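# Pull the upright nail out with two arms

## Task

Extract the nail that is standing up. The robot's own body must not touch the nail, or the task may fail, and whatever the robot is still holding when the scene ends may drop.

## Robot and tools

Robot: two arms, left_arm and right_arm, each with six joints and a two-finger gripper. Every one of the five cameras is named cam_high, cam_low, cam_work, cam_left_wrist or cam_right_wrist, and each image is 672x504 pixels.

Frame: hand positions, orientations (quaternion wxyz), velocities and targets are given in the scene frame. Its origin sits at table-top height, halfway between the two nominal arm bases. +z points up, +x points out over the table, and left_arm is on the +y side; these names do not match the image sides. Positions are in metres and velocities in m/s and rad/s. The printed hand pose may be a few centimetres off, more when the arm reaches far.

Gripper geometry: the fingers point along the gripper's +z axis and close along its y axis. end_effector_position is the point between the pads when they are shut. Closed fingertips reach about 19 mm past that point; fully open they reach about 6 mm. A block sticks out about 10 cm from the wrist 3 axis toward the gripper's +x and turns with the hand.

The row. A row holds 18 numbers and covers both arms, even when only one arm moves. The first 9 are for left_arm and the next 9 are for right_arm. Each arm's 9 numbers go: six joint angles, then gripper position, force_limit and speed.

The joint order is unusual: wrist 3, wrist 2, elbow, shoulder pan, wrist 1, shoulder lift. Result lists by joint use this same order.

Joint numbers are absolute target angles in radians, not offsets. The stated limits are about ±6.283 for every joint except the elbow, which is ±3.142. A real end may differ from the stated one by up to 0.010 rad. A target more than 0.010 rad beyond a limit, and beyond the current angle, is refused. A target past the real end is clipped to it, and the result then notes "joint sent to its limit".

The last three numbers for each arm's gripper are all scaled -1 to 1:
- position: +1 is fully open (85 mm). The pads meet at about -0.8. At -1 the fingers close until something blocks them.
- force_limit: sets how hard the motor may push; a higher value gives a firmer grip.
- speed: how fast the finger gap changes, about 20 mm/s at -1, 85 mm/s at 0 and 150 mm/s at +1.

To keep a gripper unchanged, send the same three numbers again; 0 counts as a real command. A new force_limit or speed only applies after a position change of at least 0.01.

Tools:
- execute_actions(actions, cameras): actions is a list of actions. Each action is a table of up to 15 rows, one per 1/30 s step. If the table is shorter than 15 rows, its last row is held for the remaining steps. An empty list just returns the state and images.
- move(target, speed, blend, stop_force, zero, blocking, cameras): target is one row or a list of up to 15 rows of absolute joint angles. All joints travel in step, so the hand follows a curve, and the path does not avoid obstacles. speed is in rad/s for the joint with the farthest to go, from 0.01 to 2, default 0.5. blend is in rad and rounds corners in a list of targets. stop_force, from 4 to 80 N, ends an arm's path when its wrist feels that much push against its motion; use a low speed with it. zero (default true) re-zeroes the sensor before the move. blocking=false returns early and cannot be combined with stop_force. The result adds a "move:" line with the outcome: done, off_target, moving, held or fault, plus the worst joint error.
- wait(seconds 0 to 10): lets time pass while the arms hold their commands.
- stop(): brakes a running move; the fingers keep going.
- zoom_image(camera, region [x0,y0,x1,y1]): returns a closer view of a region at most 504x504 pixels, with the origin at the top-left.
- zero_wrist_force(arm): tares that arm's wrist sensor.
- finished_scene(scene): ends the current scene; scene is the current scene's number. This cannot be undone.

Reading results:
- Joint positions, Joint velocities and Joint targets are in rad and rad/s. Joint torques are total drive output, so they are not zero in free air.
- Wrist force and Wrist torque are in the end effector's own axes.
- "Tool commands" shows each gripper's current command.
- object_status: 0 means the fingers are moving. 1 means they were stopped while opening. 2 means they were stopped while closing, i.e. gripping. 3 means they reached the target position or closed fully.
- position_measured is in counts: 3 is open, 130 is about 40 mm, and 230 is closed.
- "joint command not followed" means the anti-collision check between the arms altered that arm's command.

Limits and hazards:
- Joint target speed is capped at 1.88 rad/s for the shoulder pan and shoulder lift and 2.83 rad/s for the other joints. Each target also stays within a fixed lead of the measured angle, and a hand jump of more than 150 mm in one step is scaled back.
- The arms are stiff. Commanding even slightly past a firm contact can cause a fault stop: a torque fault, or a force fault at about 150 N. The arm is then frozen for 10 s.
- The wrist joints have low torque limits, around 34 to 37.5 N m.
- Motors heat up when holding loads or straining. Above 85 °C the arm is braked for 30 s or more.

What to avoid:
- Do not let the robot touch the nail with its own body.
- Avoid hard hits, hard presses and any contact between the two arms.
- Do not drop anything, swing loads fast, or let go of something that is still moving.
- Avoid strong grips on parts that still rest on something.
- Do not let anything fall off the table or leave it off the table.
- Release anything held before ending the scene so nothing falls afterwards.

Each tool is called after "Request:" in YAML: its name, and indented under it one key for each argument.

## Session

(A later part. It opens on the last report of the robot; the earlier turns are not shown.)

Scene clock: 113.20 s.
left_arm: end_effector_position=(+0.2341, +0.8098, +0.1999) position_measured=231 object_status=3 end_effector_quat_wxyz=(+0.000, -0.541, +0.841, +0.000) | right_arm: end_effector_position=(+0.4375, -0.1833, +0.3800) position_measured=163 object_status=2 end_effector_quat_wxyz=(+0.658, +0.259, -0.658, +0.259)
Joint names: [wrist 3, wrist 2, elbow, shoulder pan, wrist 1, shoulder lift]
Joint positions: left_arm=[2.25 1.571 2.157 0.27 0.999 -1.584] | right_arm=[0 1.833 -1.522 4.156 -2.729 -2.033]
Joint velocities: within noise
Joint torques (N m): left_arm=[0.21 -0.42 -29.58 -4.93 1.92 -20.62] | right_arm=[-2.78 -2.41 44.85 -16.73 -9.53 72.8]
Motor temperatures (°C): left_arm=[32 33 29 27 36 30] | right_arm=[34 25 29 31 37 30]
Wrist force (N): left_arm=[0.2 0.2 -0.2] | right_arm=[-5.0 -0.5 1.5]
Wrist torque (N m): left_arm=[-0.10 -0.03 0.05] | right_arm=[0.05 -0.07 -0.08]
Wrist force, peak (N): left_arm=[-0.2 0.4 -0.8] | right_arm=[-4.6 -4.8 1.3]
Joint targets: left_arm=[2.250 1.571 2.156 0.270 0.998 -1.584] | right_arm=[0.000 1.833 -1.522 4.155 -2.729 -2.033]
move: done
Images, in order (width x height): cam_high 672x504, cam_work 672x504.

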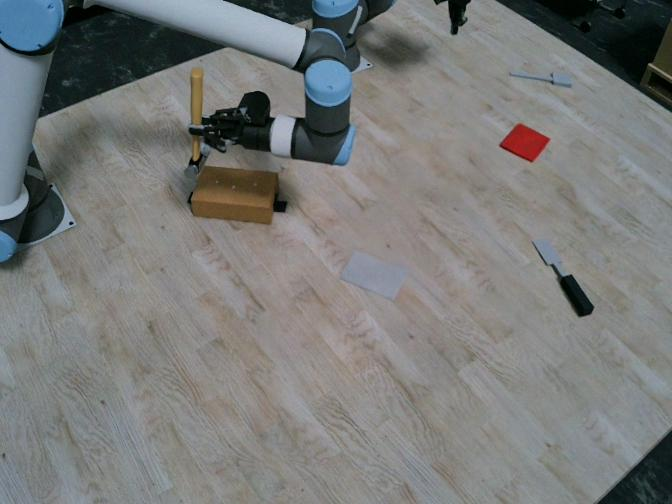

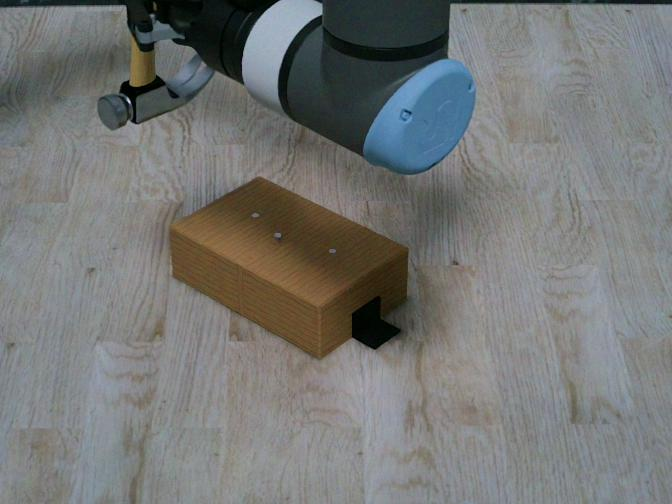

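Request:
move:
  target:
    - [2.2504,1.5708,2.1565,-1.7558,0.9985,-1.5842,-1,1,-1,0.0,1.8326,-1.5219,4.1554,-2.7287,-2.0326,-1,1,-0.5]
    - [4.275,0.6538,1.6903,-1.7558,1.2058,-0.9702,-1,1,-1,0.0,1.8326,-1.5219,4.1554,-2.7287,-2.0326,-1,1,-0.5]
  speed: 0.7
  blend: 0.2
  cameras: ["cam_work","cam_high","cam_left_wrist"]

Scene clock: 121.23 s.
left_arm: end_effector_position=(+0.2064, -0.1184, +0.1890) position_measured=231 object_status=3 end_effector_quat_wxyz=(-0.013, +0.886, +0.026, +0.463) | right_arm: end_effector_position=(+0.4376, -0.1834, +0.3800) position_measured=163 object_status=2 end_effector_quat_wxyz=(+0.658, +0.259, -0.658, +0.259)
Joint names: [wrist 3, wrist 2, elbow, shoulder pan, wrist 1, shoulder lift]
Joint positions: left_arm=[4.275 0.654 1.69 -1.756 1.206 -0.97] | right_arm=[0 1.833 -1.522 4.155 -2.729 -2.033]
Joint velocities: within noise
Joint torques (N m): left_arm=[1.87 -5.44 -36.4 -0.6 9.84 -61.47] | right_arm=[-2.51 -2.29 34.15 -11.42 0.22 77.59]
Motor temperatures (°C): left_arm=[32 33 29 27 36 30] | right_arm=[34 25 29 31 37 30]
Wrist force (N): left_arm=[1.4 0.0 0.4] | right_arm=[-4.8 -0.2 1.5]
Wrist torque (N m): left_arm=[-0.06 -0.14 -0.07] | right_arm=[0.08 -0.12 -0.08]
Wrist force, peak (N): left_arm=[-1.1 2.6 -0.6] | right_arm=[-5.4 -0.7 1.7]
Joint targets: left_arm=[4.275 0.654 1.690 -1.756 1.206 -0.970] | right_arm=[0.000 1.833 -1.522 4.155 -2.729 -2.033]
move: done; blend cut to 0 rad at target 1
Images, in order (width x height): cam_high 672x504, cam_work 672x504, cam_left_wrist 672x504.

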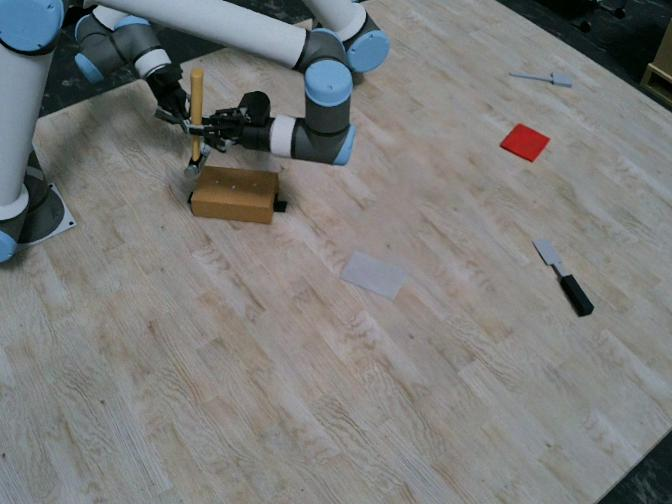

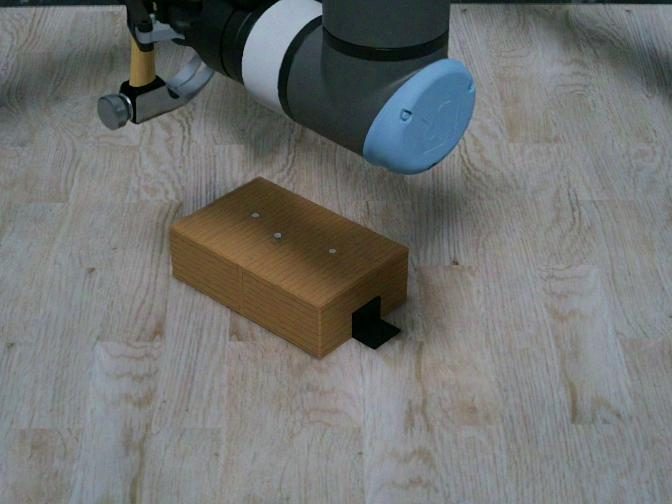

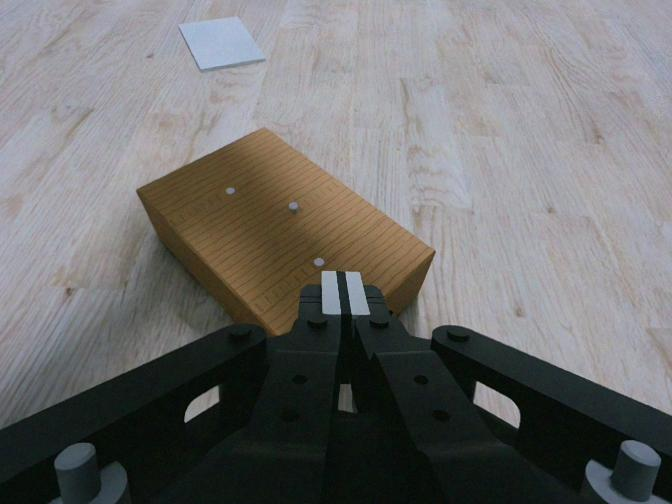

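Request:
move:
  target: [4.275,0.6538,1.6903,-1.7558,1.2058,-0.9702,-1,1,-1,0.7854,1.9192,-1.5542,4.2420,-2.5684,-2.1605,-1,1,-0.5]
  speed: 0.3
  cameras: ["cam_work","cam_high","cam_left_wrist"]

Scene clock: 126.50 s.
left_arm: end_effector_position=(+0.2064, -0.1184, +0.1890) position_measured=231 object_status=3 end_effector_quat_wxyz=(-0.013, +0.886, +0.026, +0.463) | right_arm: end_effector_position=(+0.3962, -0.1145, +0.2601) position_measured=163 object_status=2 end_effector_quat_wxyz=(-0.509, +0.012, +0.707, -0.491)
Joint names: [wrist 3, wrist 2, elbow, shoulder pan, wrist 1, shoulder lift]
Joint positions: left_arm=[4.275 0.654 1.69 -1.756 1.206 -0.97] | right_arm=[0.785 1.919 -1.554 4.242 -2.568 -2.16]
Joint velocities: within noise
Joint torques (N m): left_arm=[1.63 -3.62 -22.5 9.75 4.5 -61.05] | right_arm=[3.39 4.15 28.09 20.77 0.49 79.56]
Motor temperatures (°C): left_arm=[32 33 29 27 36 30] | right_arm=[34 25 29 31 37 30]
Wrist force (N): left_arm=[1.1 0.0 0.5] | right_arm=[-3.4 2.9 0.7]
Wrist torque (N m): left_arm=[-0.06 -0.10 -0.07] | right_arm=[0.27 -0.13 -0.48]
Wrist force, peak (N): left_arm=[1.6 -0.2 0.4] | right_arm=[-5.3 -0.9 1.3]
Joint targets: left_arm=[4.275 0.654 1.690 -1.756 1.206 -0.970] | right_arm=[0.785 1.919 -1.554 4.242 -2.568 -2.160]
move: done
Images, in order (width x height): cam_high 672x504, cam_work 672x504, cam_left_wrist 672x504.

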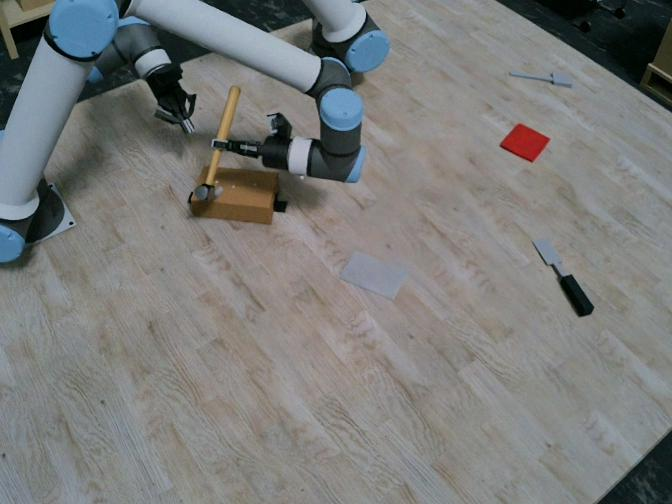

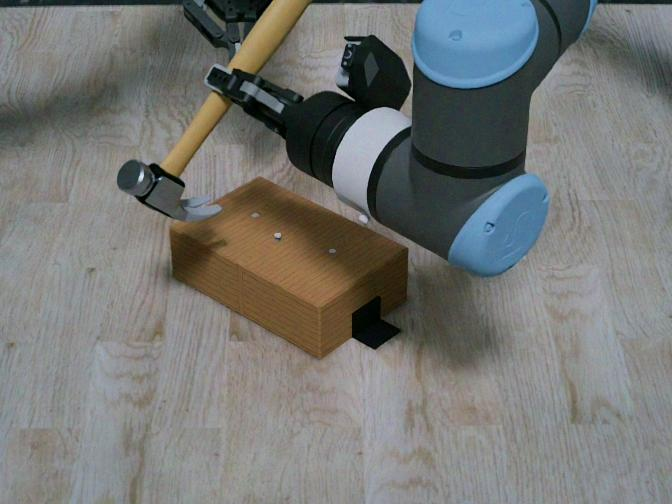

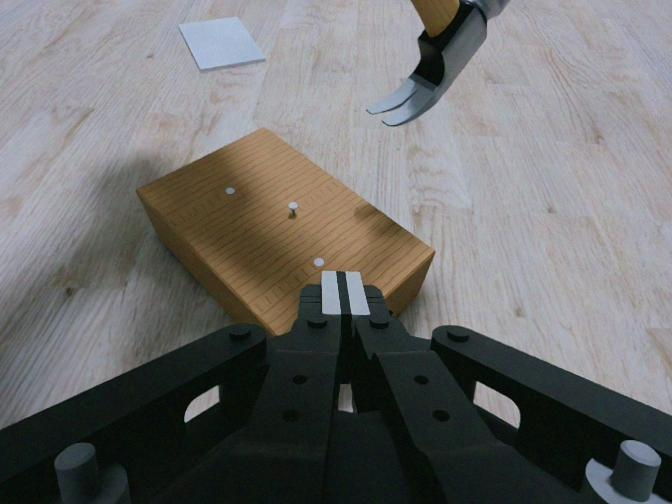

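Request:
zoom_image:
  camera: "cam_left_wrist"
  region: [260, 50, 500, 230]

Request:
zoom_image:
  camera: "cam_work"
  region: [100, 130, 340, 310]

Scaled by 2.100 from the camera's 672x504 image, which has a finer 960x720 frame.

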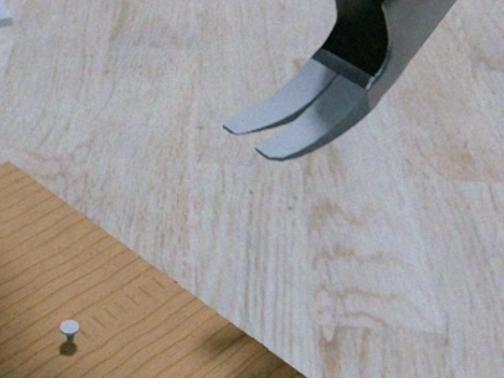

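Scaled by 2.100 from the camera's 672x504 image, which has a finer 960x720 frame.

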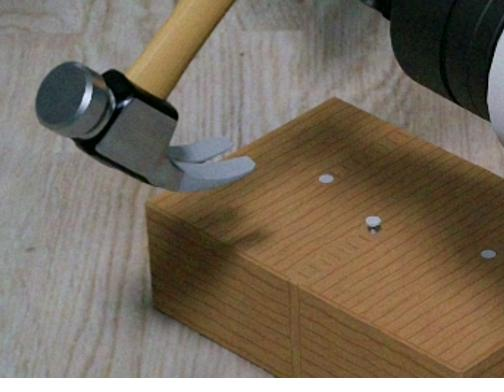

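Request:
move:
  target: [4.275,0.6538,1.6903,-1.7558,1.2058,-0.9702,-1,1,-1,0.7854,1.9563,-1.5153,4.2792,-2.5452,-2.2227,-1,1,-0.5]
  speed: 0.1
  cameras: ["cam_work","cam_left_wrist"]

Request:
zoom_image:
  camera: "cam_left_wrist"
  region: [230, 110, 410, 245]

Request:
zoom_image:
  camera: "cam_work"
  region: [180, 170, 360, 305]

Scene clock: 129.23 s.
left_arm: end_effector_position=(+0.2064, -0.1184, +0.1890) position_measured=231 object_status=3 end_effector_quat_wxyz=(-0.013, +0.886, +0.026, +0.463) | right_arm: end_effector_position=(+0.3816, -0.0739, +0.2270) position_measured=163 object_status=2 end_effector_quat_wxyz=(-0.509, +0.012, +0.707, -0.491)
Joint names: [wrist 3, wrist 2, elbow, shoulder pan, wrist 1, shoulder lift]
Joint positions: left_arm=[4.275 0.654 1.69 -1.756 1.206 -0.97] | right_arm=[0.785 1.956 -1.515 4.279 -2.545 -2.223]
Joint velocities: within noise
Joint torques (N m): left_arm=[1.27 -2.6 -22.94 9.57 1.4 -60.91] | right_arm=[3.46 3.96 40.43 20.08 0.21 84.29]
Motor temperatures (°C): left_arm=[32 33 29 27 36 30] | right_arm=[34 25 29 31 37 30]
Wrist force (N): left_arm=[1.2 -0.2 0.1] | right_arm=[-3.4 2.4 0.3]
Wrist torque (N m): left_arm=[-0.09 -0.11 -0.07] | right_arm=[0.15 -0.09 -0.49]
Wrist force, peak (N): left_arm=[1.6 0.1 0.5] | right_arm=[-3.7 3.7 0.4]
Joint targets: left_arm=[4.275 0.654 1.690 -1.756 1.206 -0.970] | right_arm=[0.785 1.956 -1.515 4.279 -2.545 -2.223]
move: done
Images, in order (width x height): cam_work 672x504, cam_left_wrist 672x504.

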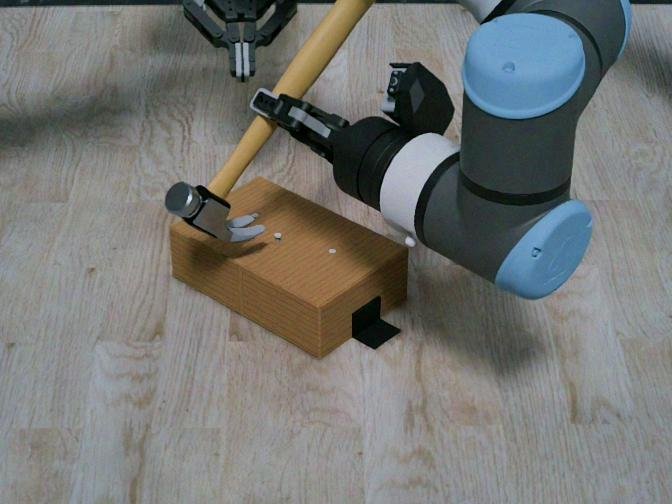

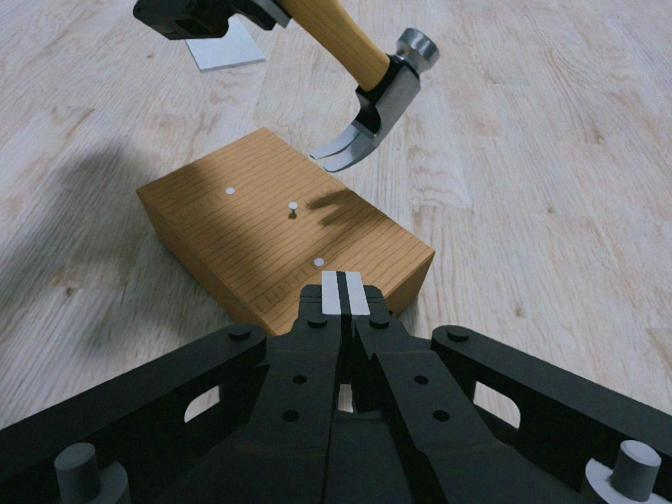

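Scaled by 2.800 from the camera's 672x504 image, which has a finer 960x720 frame.

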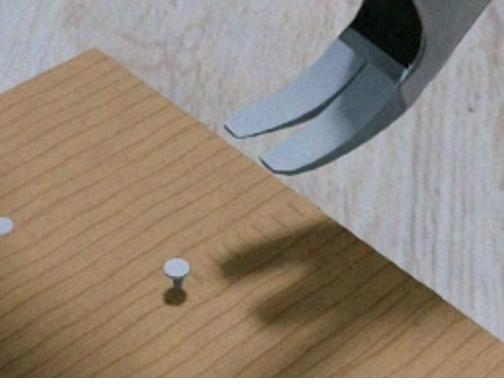

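Scaled by 2.800 from the camera's 672x504 image, which has a finer 960x720 frame.

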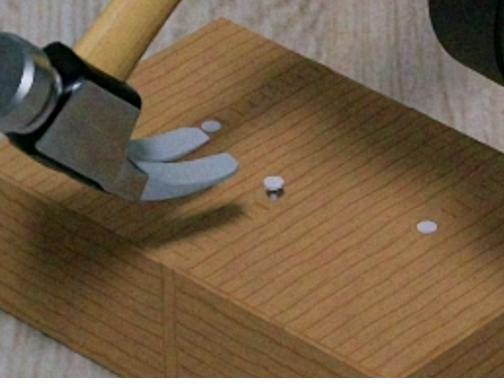

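Request:
move:
  target: [4.275,0.6538,1.6903,-1.7558,1.2058,-0.9702,-1,1,-1,0.9599,1.9917,-1.5097,4.3145,-2.5354,-2.2380,-1,1,-0.5]
  speed: 0.1
  cameras: ["cam_work"]

Request:
execute_actions:
  actions: []
  cameras: ["cam_work","cam_left_wrist"]

Request:
zoom_image:
  camera: "cam_left_wrist"
  region: [250, 130, 390, 235]

Request:
zoom_image:
  camera: "cam_work"
  region: [180, 180, 320, 285]

Scene clock: 134.70 s.
left_arm: end_effector_position=(+0.2064, -0.1184, +0.1890) position_measured=231 object_status=3 end_effector_quat_wxyz=(-0.013, +0.886, +0.026, +0.463) | right_arm: end_effector_position=(+0.3585, -0.0522, +0.2165) position_measured=163 object_status=2 end_effector_quat_wxyz=(-0.464, +0.074, +0.703, -0.534)
Joint names: [wrist 3, wrist 2, elbow, shoulder pan, wrist 1, shoulder lift]
Joint positions: left_arm=[4.275 0.654 1.69 -1.756 1.206 -0.97] | right_arm=[0.96 1.992 -1.51 4.314 -2.535 -2.238]
Joint velocities: within noise
Joint torques (N m): left_arm=[1.16 -1.51 -25.64 10.57 1.81 -64.85] | right_arm=[3.42 4.16 40.29 20.52 0.39 84.53]
Motor temperatures (°C): left_arm=[32 33 29 27 36 30] | right_arm=[34 25 29 31 37 30]
Wrist force (N): left_arm=[1.3 -0.2 0.5] | right_arm=[-3.5 3.2 0.5]
Wrist torque (N m): left_arm=[-0.08 -0.13 -0.07] | right_arm=[0.23 -0.02 -0.60]
Wrist force, peak (N): left_arm=[1.6 0.0 0.8] | right_arm=[-3.8 3.5 0.5]
Joint targets: left_arm=[4.275 0.654 1.690 -1.756 1.206 -0.970] | right_arm=[0.960 1.992 -1.510 4.314 -2.535 -2.238]
move: done
Images, in order (width x height): cam_work 672x504.

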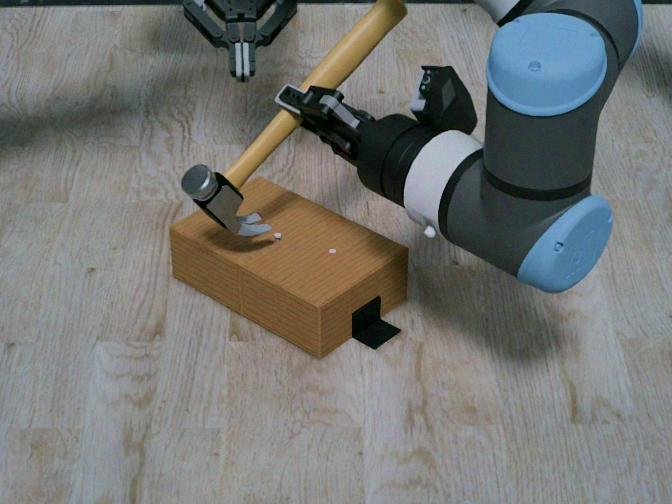

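Scene clock: 134.70 s.
left_arm: end_effector_position=(+0.2064, -0.1184, +0.1890) position_measured=231 object_status=3 end_effector_quat_wxyz=(-0.013, +0.886, +0.026, +0.463) | right_arm: end_effector_position=(+0.3585, -0.0522, +0.2165) position_measured=163 object_status=2 end_effector_quat_wxyz=(-0.464, +0.074, +0.703, -0.534)
Joint names: [wrist 3, wrist 2, elbow, shoulder pan, wrist 1, shoulder lift]
Joint positions: left_arm=[4.275 0.654 1.69 -1.756 1.206 -0.97] | right_arm=[0.96 1.992 -1.51 4.314 -2.535 -2.238]
Joint velocities: within noise
Joint torques (N m): left_arm=[1.16 -1.51 -25.64 10.57 1.81 -64.85] | right_arm=[3.42 4.16 40.29 20.52 0.39 84.53]
Motor temperatures (°C): left_arm=[32 33 29 27 36 30] | right_arm=[34 25 29 31 37 30]
Wrist force (N): left_arm=[1.3 -0.2 0.5] | right_arm=[-3.5 3.2 0.5]
Wrist torque (N m): left_arm=[-0.08 -0.13 -0.07] | right_arm=[0.23 -0.02 -0.60]
Wrist force, peak (N): left_arm=[1.3 -0.2 0.5] | right_arm=[-3.5 3.2 0.5]
Joint targets: left_arm=[4.275 0.654 1.690 -1.756 1.206 -0.970] | right_arm=[0.960 1.992 -1.510 4.314 -2.535 -2.238]
Tool commands: left_gripper/position=-1.0 left_gripper/force_limit=+1.0 left_gripper/speed=-1.0 right_gripper/position=-1.0 right_gripper/force_limit=+1.0 right_gripper/speed=-0.5
Images, in order (width x height): cam_work 672x504, cam_left_wrist 672x504.

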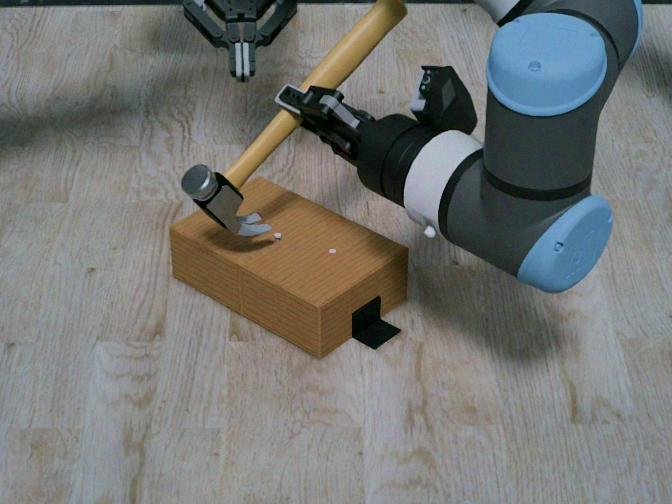

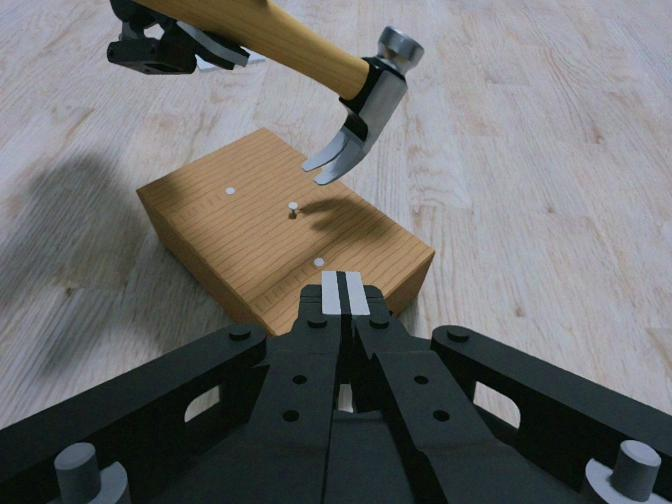

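Scaled by 3.600 from the camera's 672x504 image, which has a finer 960x720 frame.

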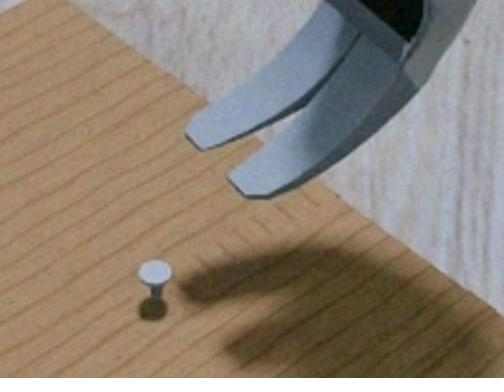

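Scaled by 3.600 from the camera's 672x504 image, which has a finer 960x720 frame.

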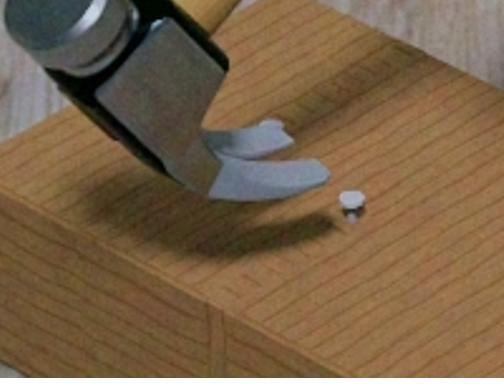

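Request:
move:
  target: [4.275,0.6538,1.6903,-1.7558,1.2058,-0.9702,-1,1,-1,0.9599,1.9917,-1.5237,4.3145,-2.4878,-2.2717,-1,1,-0.5]
  speed: 0.02
  stop_force: 6
  cameras: ["cam_work","cam_left_wrist"]

Request:
zoom_image:
  camera: "cam_left_wrist"
  region: [250, 130, 390, 235]

Request:
zoom_image:
  camera: "cam_work"
  region: [180, 180, 320, 285]

Scene clock: 139.60 s.
left_arm: end_effector_position=(+0.2064, -0.1184, +0.1890) position_measured=231 object_status=3 end_effector_quat_wxyz=(-0.013, +0.886, +0.026, +0.463) | right_arm: end_effector_position=(+0.3585, -0.0521, +0.1880) position_measured=163 object_status=2 end_effector_quat_wxyz=(-0.464, +0.074, +0.703, -0.534)
Joint names: [wrist 3, wrist 2, elbow, shoulder pan, wrist 1, shoulder lift]
Joint positions: left_arm=[4.275 0.654 1.69 -1.756 1.206 -0.97] | right_arm=[0.96 1.992 -1.521 4.315 -2.497 -2.265]
Joint velocities: within noise
Joint torques (N m): left_arm=[0.91 -1.68 -27 11.28 1.69 -61.67] | right_arm=[1.12 2.97 37.81 18.83 -8.35 112.24]
Motor temperatures (°C): left_arm=[32 33 29 27 36 30] | right_arm=[34 25 29 31 37 30]
Wrist force (N): left_arm=[1.4 -0.2 0.4] | right_arm=[-3.2 1.7 0.6]
Wrist torque (N m): left_arm=[-0.10 -0.15 -0.07] | right_arm=[0.16 -0.06 -0.50]
Wrist force, peak (N): left_arm=[1.6 -0.1 0.7] | right_arm=[-3.7 3.0 0.9]
Joint targets: left_arm=[4.275 0.654 1.690 -1.756 1.206 -0.970] | right_arm=[0.960 1.992 -1.521 4.315 -2.497 -2.265]
move: contact (right_arm)
Images, in order (width x height): cam_work 672x504, cam_left_wrist 672x504.

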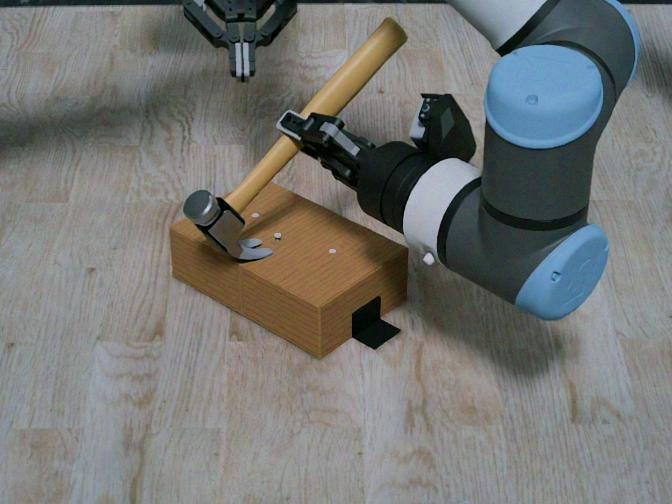

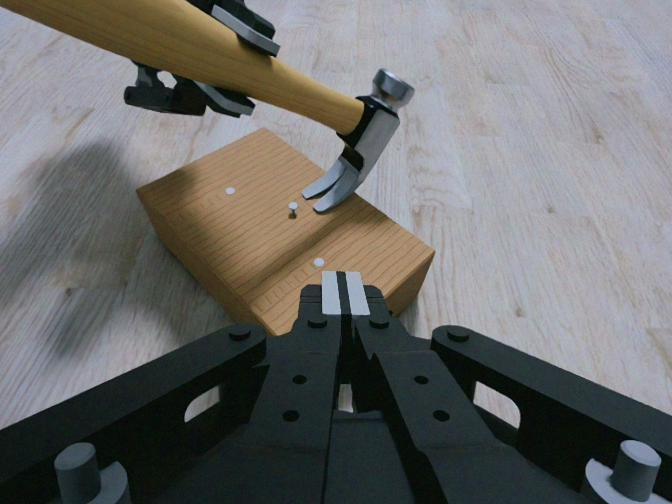

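Scaled by 3.600 from the camera's 672x504 image, which has a finer 960x720 frame.

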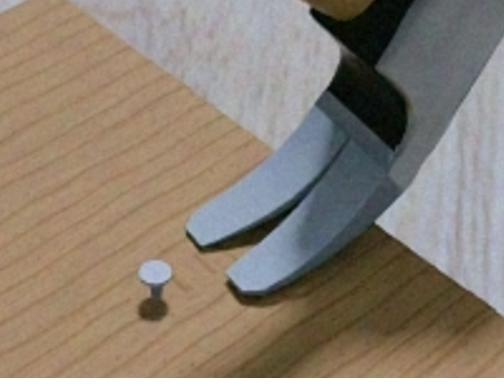

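Scaled by 3.600 from the camera's 672x504 image, which has a finer 960x720 frame.

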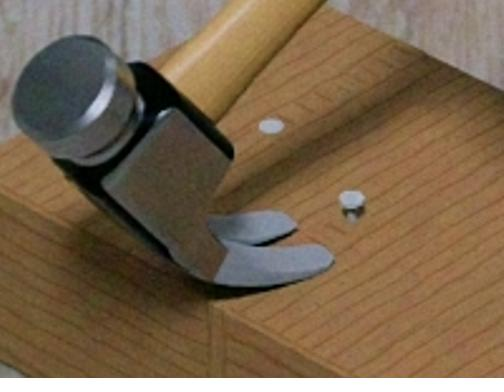

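Request:
move:
  target: [4.275,0.6538,1.6903,-1.7558,1.2058,-0.9702,-1,1,-1,0.9599,2.0061,-1.5107,4.3289,-2.5023,-2.2702,-1,1,-0.5]
  speed: 0.02
  stop_force: 12
  cameras: ["cam_work","cam_left_wrist"]

Request:
zoom_image:
  camera: "cam_left_wrist"
  region: [250, 150, 350, 225]

Request:
zoom_image:
  camera: "cam_work"
  region: [200, 195, 310, 278]

Scene clock: 145.17 s.
left_arm: end_effector_position=(+0.2064, -0.1184, +0.1890) position_measured=231 object_status=3 end_effector_quat_wxyz=(-0.013, +0.886, +0.026, +0.463) | right_arm: end_effector_position=(+0.3497, -0.0413, +0.1887) position_measured=163 object_status=2 end_effector_quat_wxyz=(-0.464, +0.074, +0.703, -0.534)
Joint names: [wrist 3, wrist 2, elbow, shoulder pan, wrist 1, shoulder lift]
Joint positions: left_arm=[4.275 0.654 1.69 -1.756 1.206 -0.97] | right_arm=[0.96 2.006 -1.511 4.329 -2.502 -2.27]
Joint velocities: within noise
Joint torques (N m): left_arm=[0.23 -1.52 -26.26 9.08 1.99 -63.3] | right_arm=[-2.02 3.9 37.53 20.84 -8.47 87]
Motor temperatures (°C): left_arm=[32 33 29 27 36 30] | right_arm=[34 25 29 31 37 30]
Wrist force (N): left_arm=[1.2 -0.2 0.7] | right_arm=[-3.5 2.7 1.0]
Wrist torque (N m): left_arm=[-0.09 -0.11 -0.06] | right_arm=[0.15 -0.04 -0.60]
Wrist force, peak (N): left_arm=[1.6 -0.1 0.6] | right_arm=[-3.7 3.1 0.8]
Joint targets: left_arm=[4.275 0.654 1.690 -1.756 1.206 -0.970] | right_arm=[0.960 2.006 -1.511 4.329 -2.502 -2.270]
move: done
Images, in order (width x height): cam_work 672x504, cam_left_wrist 672x504.

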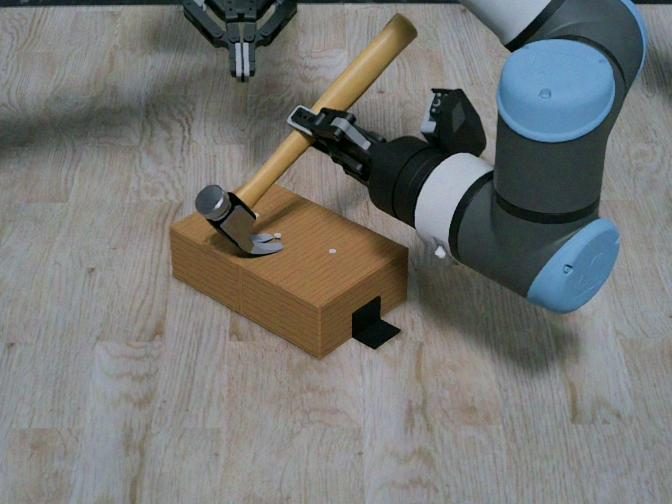

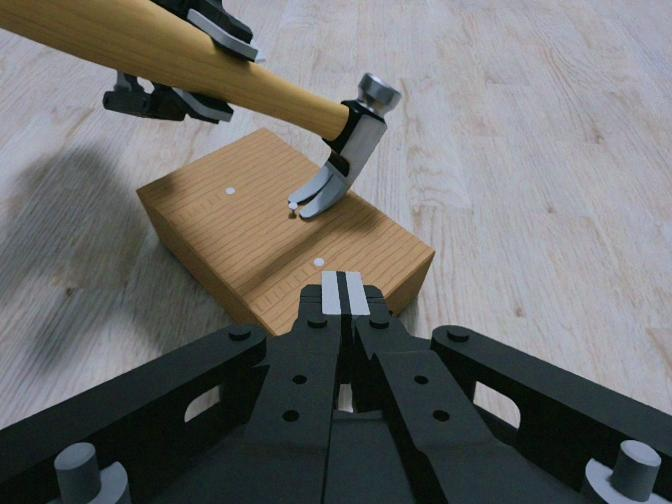

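Scaled by 5.040 from the camera's 672x504 image, which has a finer 960x720 frame.

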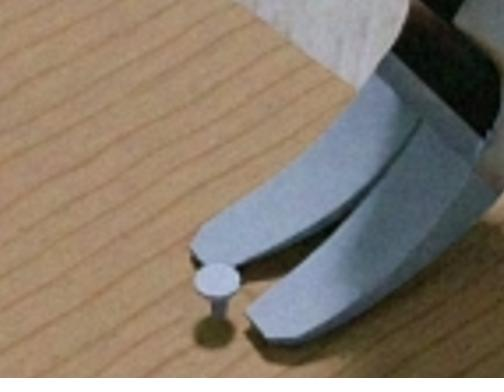

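Scaled by 4.582 from the camera's 672x504 image, which has a finer 960x720 frame.

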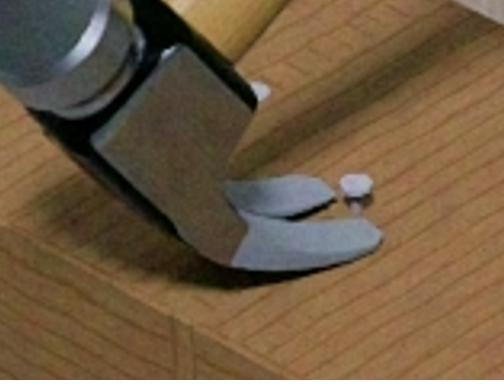

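Request:
move:
  target: [4.275,0.6538,1.6903,-1.7558,1.2058,-0.9702,-1,1,-1,0.9599,2.0242,-1.4967,4.3471,-2.5088,-2.2777,-1,1,-0.5]
  speed: 0.015
  stop_force: 10
  cameras: ["cam_work","cam_left_wrist"]

Request:
zoom_image:
  camera: "cam_left_wrist"
  region: [250, 150, 350, 225]

Request:
zoom_image:
  camera: "cam_work"
  region: [200, 195, 310, 278]

Scene clock: 148.50 s.
left_arm: end_effector_position=(+0.2064, -0.1184, +0.1890) position_measured=231 object_status=3 end_effector_quat_wxyz=(-0.013, +0.886, +0.026, +0.463) | right_arm: end_effector_position=(+0.3394, -0.0285, +0.1887) position_measured=163 object_status=2 end_effector_quat_wxyz=(-0.464, +0.074, +0.703, -0.534)
Joint names: [wrist 3, wrist 2, elbow, shoulder pan, wrist 1, shoulder lift]
Joint positions: left_arm=[4.275 0.654 1.69 -1.756 1.206 -0.97] | right_arm=[0.96 2.023 -1.498 4.346 -2.508 -2.277]
Joint velocities: within noise
Joint torques (N m): left_arm=[-0.21 -2.18 -29.04 11.79 2 -67.55] | right_arm=[-1.96 -0.44 33.34 -12.08 -1.37 123.86]
Motor temperatures (°C): left_arm=[32 33 29 27 36 30] | right_arm=[34 25 29 31 37 30]
Wrist force (N): left_arm=[1.2 -0.3 0.5] | right_arm=[-18.6 7.3 3.4]
Wrist torque (N m): left_arm=[-0.11 -0.12 -0.07] | right_arm=[0.14 -0.11 -0.19]
Wrist force, peak (N): left_arm=[1.7 -0.1 0.8] | right_arm=[-23.5 8.7 3.7]
Joint targets: left_arm=[4.275 0.654 1.690 -1.756 1.206 -0.970] | right_arm=[0.960 2.023 -1.498 4.346 -2.508 -2.277]
move: contact (right_arm)
Images, in order (width x height): cam_work 672x504, cam_left_wrist 672x504.

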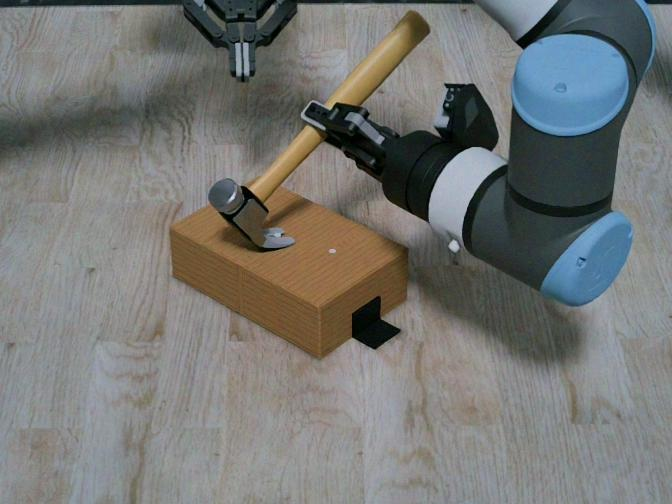

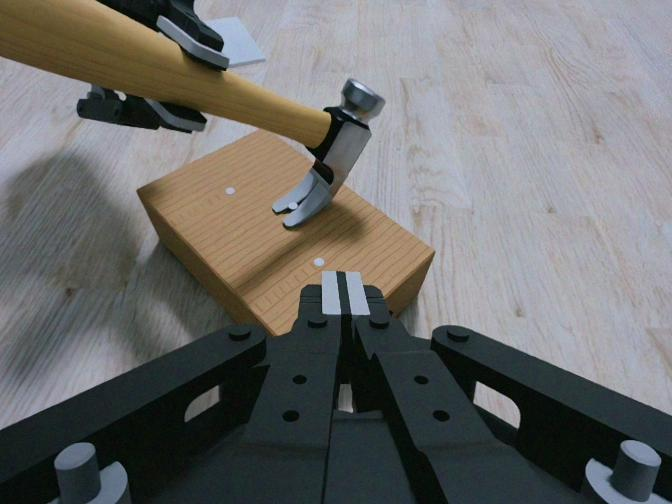

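Scaled by 5.040 from the camera's 672x504 image, which has a finer 960x720 frame.

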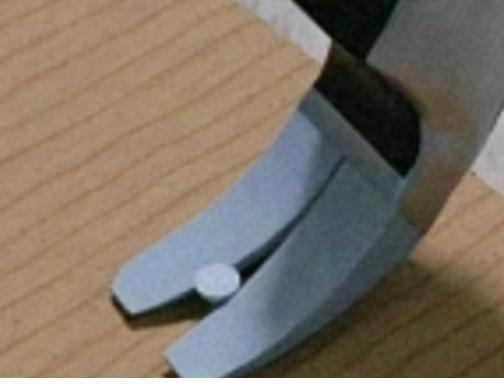

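Scaled by 4.582 from the camera's 672x504 image, which has a finer 960x720 frame.

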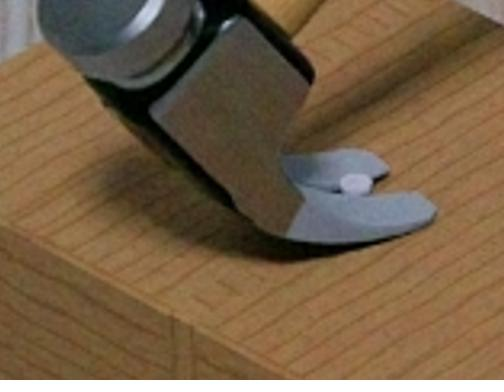

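Request:
move:
  target: [4.275,0.6538,1.6903,-1.7558,1.2058,-0.9702,-1,1,-1,0.7854,2.01435,-1.50083,4.33721,-2.51504,-2.26732,-1,1,-0.5]
  speed: 0.05
  stop_force: 25
  zero: false
  cameras: ["cam_work","cam_left_wrist"]

Request:
zoom_image:
  camera: "cam_left_wrist"
  region: [250, 150, 350, 225]

Request:
zoom_image:
  camera: "cam_work"
  region: [200, 195, 310, 278]

Scene clock: 156.17 s.
left_arm: end_effector_position=(+0.2064, -0.1184, +0.1890) position_measured=231 object_status=3 end_effector_quat_wxyz=(-0.013, +0.886, +0.026, +0.463) | right_arm: end_effector_position=(+0.3447, -0.0346, +0.1957) position_measured=163 object_status=2 end_effector_quat_wxyz=(-0.509, +0.012, +0.707, -0.491)
Joint names: [wrist 3, wrist 2, elbow, shoulder pan, wrist 1, shoulder lift]
Joint positions: left_arm=[4.275 0.654 1.69 -1.756 1.206 -0.97] | right_arm=[0.785 2.014 -1.501 4.337 -2.515 -2.267]
Joint velocities: within noise
Joint torques (N m): left_arm=[0.08 -1.66 -30.21 9.34 1.94 -65.82] | right_arm=[-4.53 5.4 49.42 1.61 -23.47 151.89]
Motor temperatures (°C): left_arm=[32 33 29 27 36 30] | right_arm=[34 25 29 31 37 30]
Wrist force (N): left_arm=[1.1 0.0 0.3] | right_arm=[-67.7 17.9 8.9]
Wrist torque (N m): left_arm=[-0.06 -0.09 -0.07] | right_arm=[0.22 -0.71 1.13]
Wrist force, peak (N): left_arm=[1.5 0.0 0.8] | right_arm=[-71.5 20.3 9.5]
Joint targets: left_arm=[4.275 0.654 1.690 -1.756 1.206 -0.970] | right_arm=[0.785 2.014 -1.501 4.337 -2.515 -2.267]
move: done
Images, in order (width x height): cam_work 672x504, cam_left_wrist 672x504.

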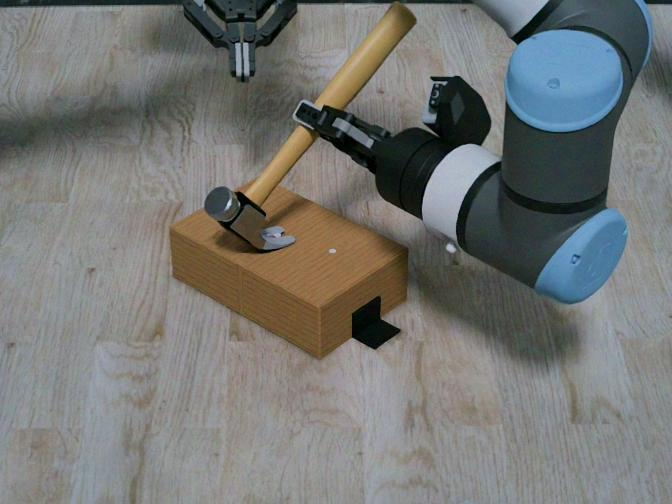

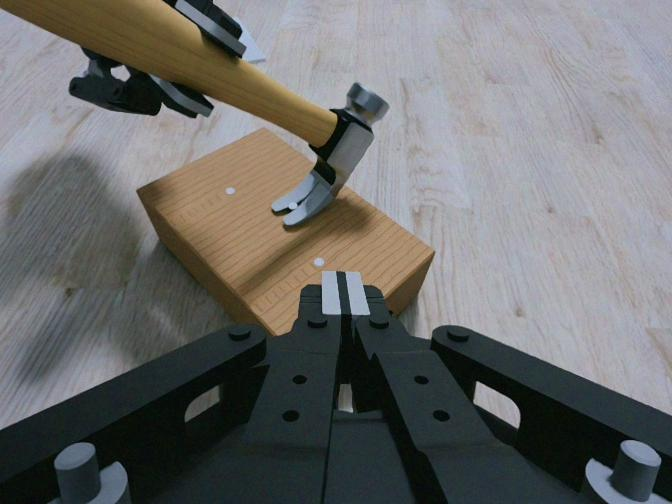

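Scaled by 5.040 from the camera's 672x504 image, which has a finer 960x720 frame.

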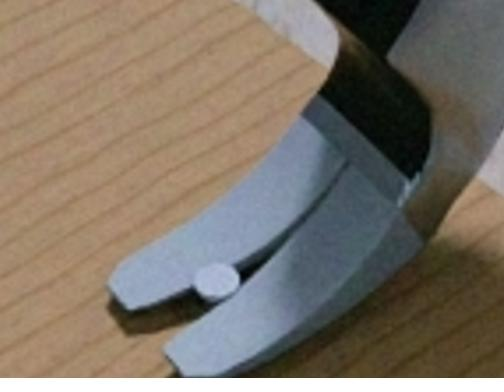

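Scaled by 4.582 from the camera's 672x504 image, which has a finer 960x720 frame.

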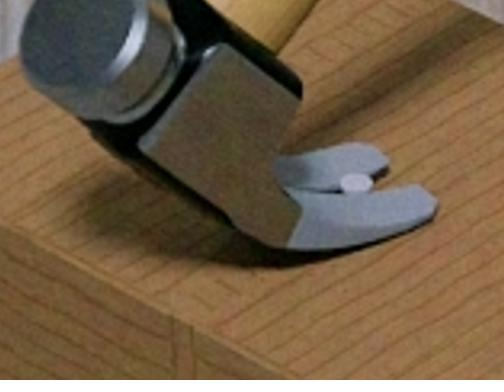

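Request:
move:
  target: [4.275,0.6538,1.6903,-1.7558,1.2058,-0.9702,-1,1,-1,0.7854,2.01435,-1.50233,4.33721,-2.50970,-2.27116,-1,1,-0.5]
  speed: 0.02
  cameras: []

Request:
zoom_image:
  camera: "cam_left_wrist"
  region: [250, 150, 350, 225]

Scene clock: 157.73 s.
left_arm: end_effector_position=(+0.2064, -0.1184, +0.1890) position_measured=231 object_status=3 end_effector_quat_wxyz=(-0.013, +0.886, +0.026, +0.463) | right_arm: end_effector_position=(+0.3448, -0.0345, +0.1919) position_measured=163 object_status=2 end_effector_quat_wxyz=(-0.509, +0.012, +0.707, -0.491)
Joint names: [wrist 3, wrist 2, elbow, shoulder pan, wrist 1, shoulder lift]
Joint positions: left_arm=[4.275 0.654 1.69 -1.756 1.206 -0.97] | right_arm=[0.785 2.014 -1.502 4.337 -2.51 -2.271]
Joint velocities: within noise
Joint torques (N m): left_arm=[0.04 -1.86 -31.2 12.18 2.12 -65.41] | right_arm=[-1.42 4.27 23.62 4.62 3.68 74.29]
Motor temperatures (°C): left_arm=[32 33 29 27 36 30] | right_arm=[34 25 29 31 37 30]
Wrist force (N): left_arm=[1.1 -0.2 0.6] | right_arm=[7.0 -11.0 0.8]
Wrist torque (N m): left_arm=[-0.09 -0.10 -0.07] | right_arm=[0.12 0.11 0.21]
Wrist force, peak (N): left_arm=[1.5 -0.2 0.5] | right_arm=[-68.1 17.8 9.2]
Joint targets: left_arm=[4.275 0.654 1.690 -1.756 1.206 -0.970] | right_arm=[0.785 2.014 -1.502 4.337 -2.510 -2.271]
move: done
No camera images: "cameras" was empty.

Scaled by 5.040 from the camera's 672x504 image, which has a finer 960x720 frame.

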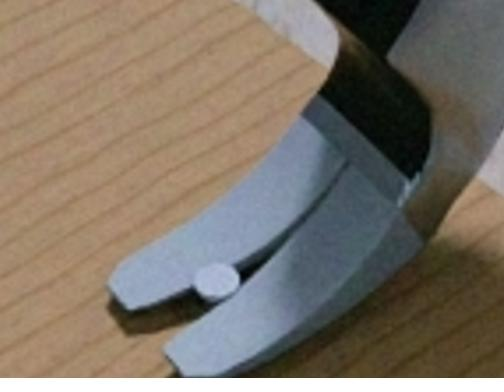

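Request:
execute_actions:
  actions: []
  cameras: ["cam_work","cam_right_wrist","cam_high"]

Request:
zoom_image:
  camera: "cam_work"
  region: [180, 0, 460, 270]

Scene clock: 158.67 s.
left_arm: end_effector_position=(+0.2064, -0.1184, +0.1890) position_measured=231 object_status=3 end_effector_quat_wxyz=(-0.013, +0.886, +0.026, +0.463) | right_arm: end_effector_position=(+0.3447, -0.0346, +0.1917) position_measured=163 object_status=2 end_effector_quat_wxyz=(-0.509, +0.012, +0.707, -0.491)
Joint names: [wrist 3, wrist 2, elbow, shoulder pan, wrist 1, shoulder lift]
Joint positions: left_arm=[4.275 0.654 1.69 -1.756 1.206 -0.97] | right_arm=[0.785 2.014 -1.502 4.337 -2.51 -2.271]
Joint velocities: within noise
Joint torques (N m): left_arm=[-0.75 -2.17 -31.31 10.53 2.57 -68.24] | right_arm=[1.99 1.09 25.92 5.38 3.48 78.01]
Motor temperatures (°C): left_arm=[32 33 29 27 36 30] | right_arm=[34 25 29 31 37 30]
Wrist force (N): left_arm=[1.1 0.1 0.4] | right_arm=[6.2 -10.1 0.9]
Wrist torque (N m): left_arm=[-0.05 -0.10 -0.07] | right_arm=[0.09 -0.05 0.18]
Wrist force, peak (N): left_arm=[1.6 -0.3 0.5] | right_arm=[7.1 -11.0 0.8]
Joint targets: left_arm=[4.275 0.654 1.690 -1.756 1.206 -0.970] | right_arm=[0.785 2.014 -1.502 4.337 -2.510 -2.271]
Tool commands: left_gripper/position=-1.0 left_gripper/force_limit=+1.0 left_gripper/speed=-1.0 right_gripper/position=-1.0 right_gripper/force_limit=+1.0 right_gripper/speed=-0.5
Images, in order (width x height): cam_high 672x504, cam_work 672x504, cam_right_wrist 672x504.

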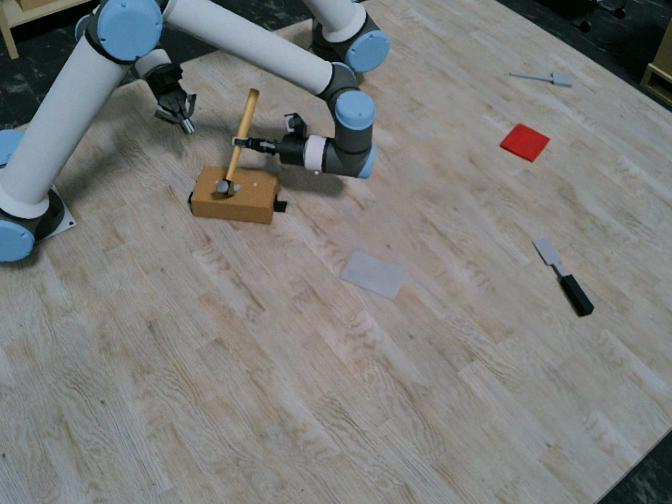

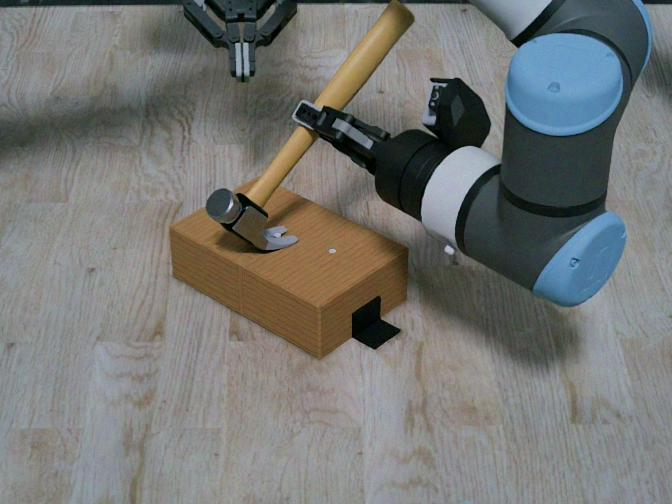

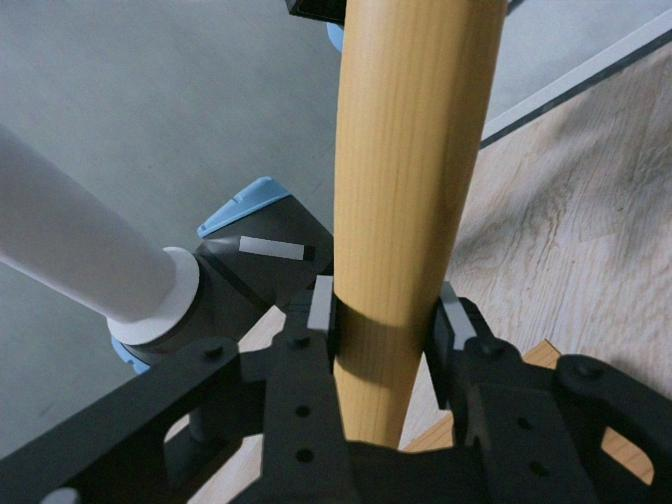

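Scaled by 1.800 from the camera's 672x504 image, which has a finer 960x720 frame.

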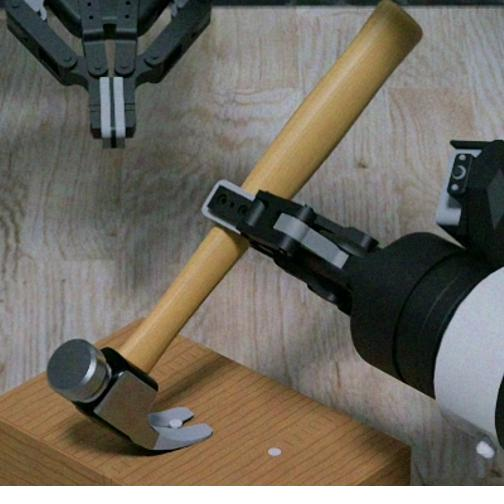

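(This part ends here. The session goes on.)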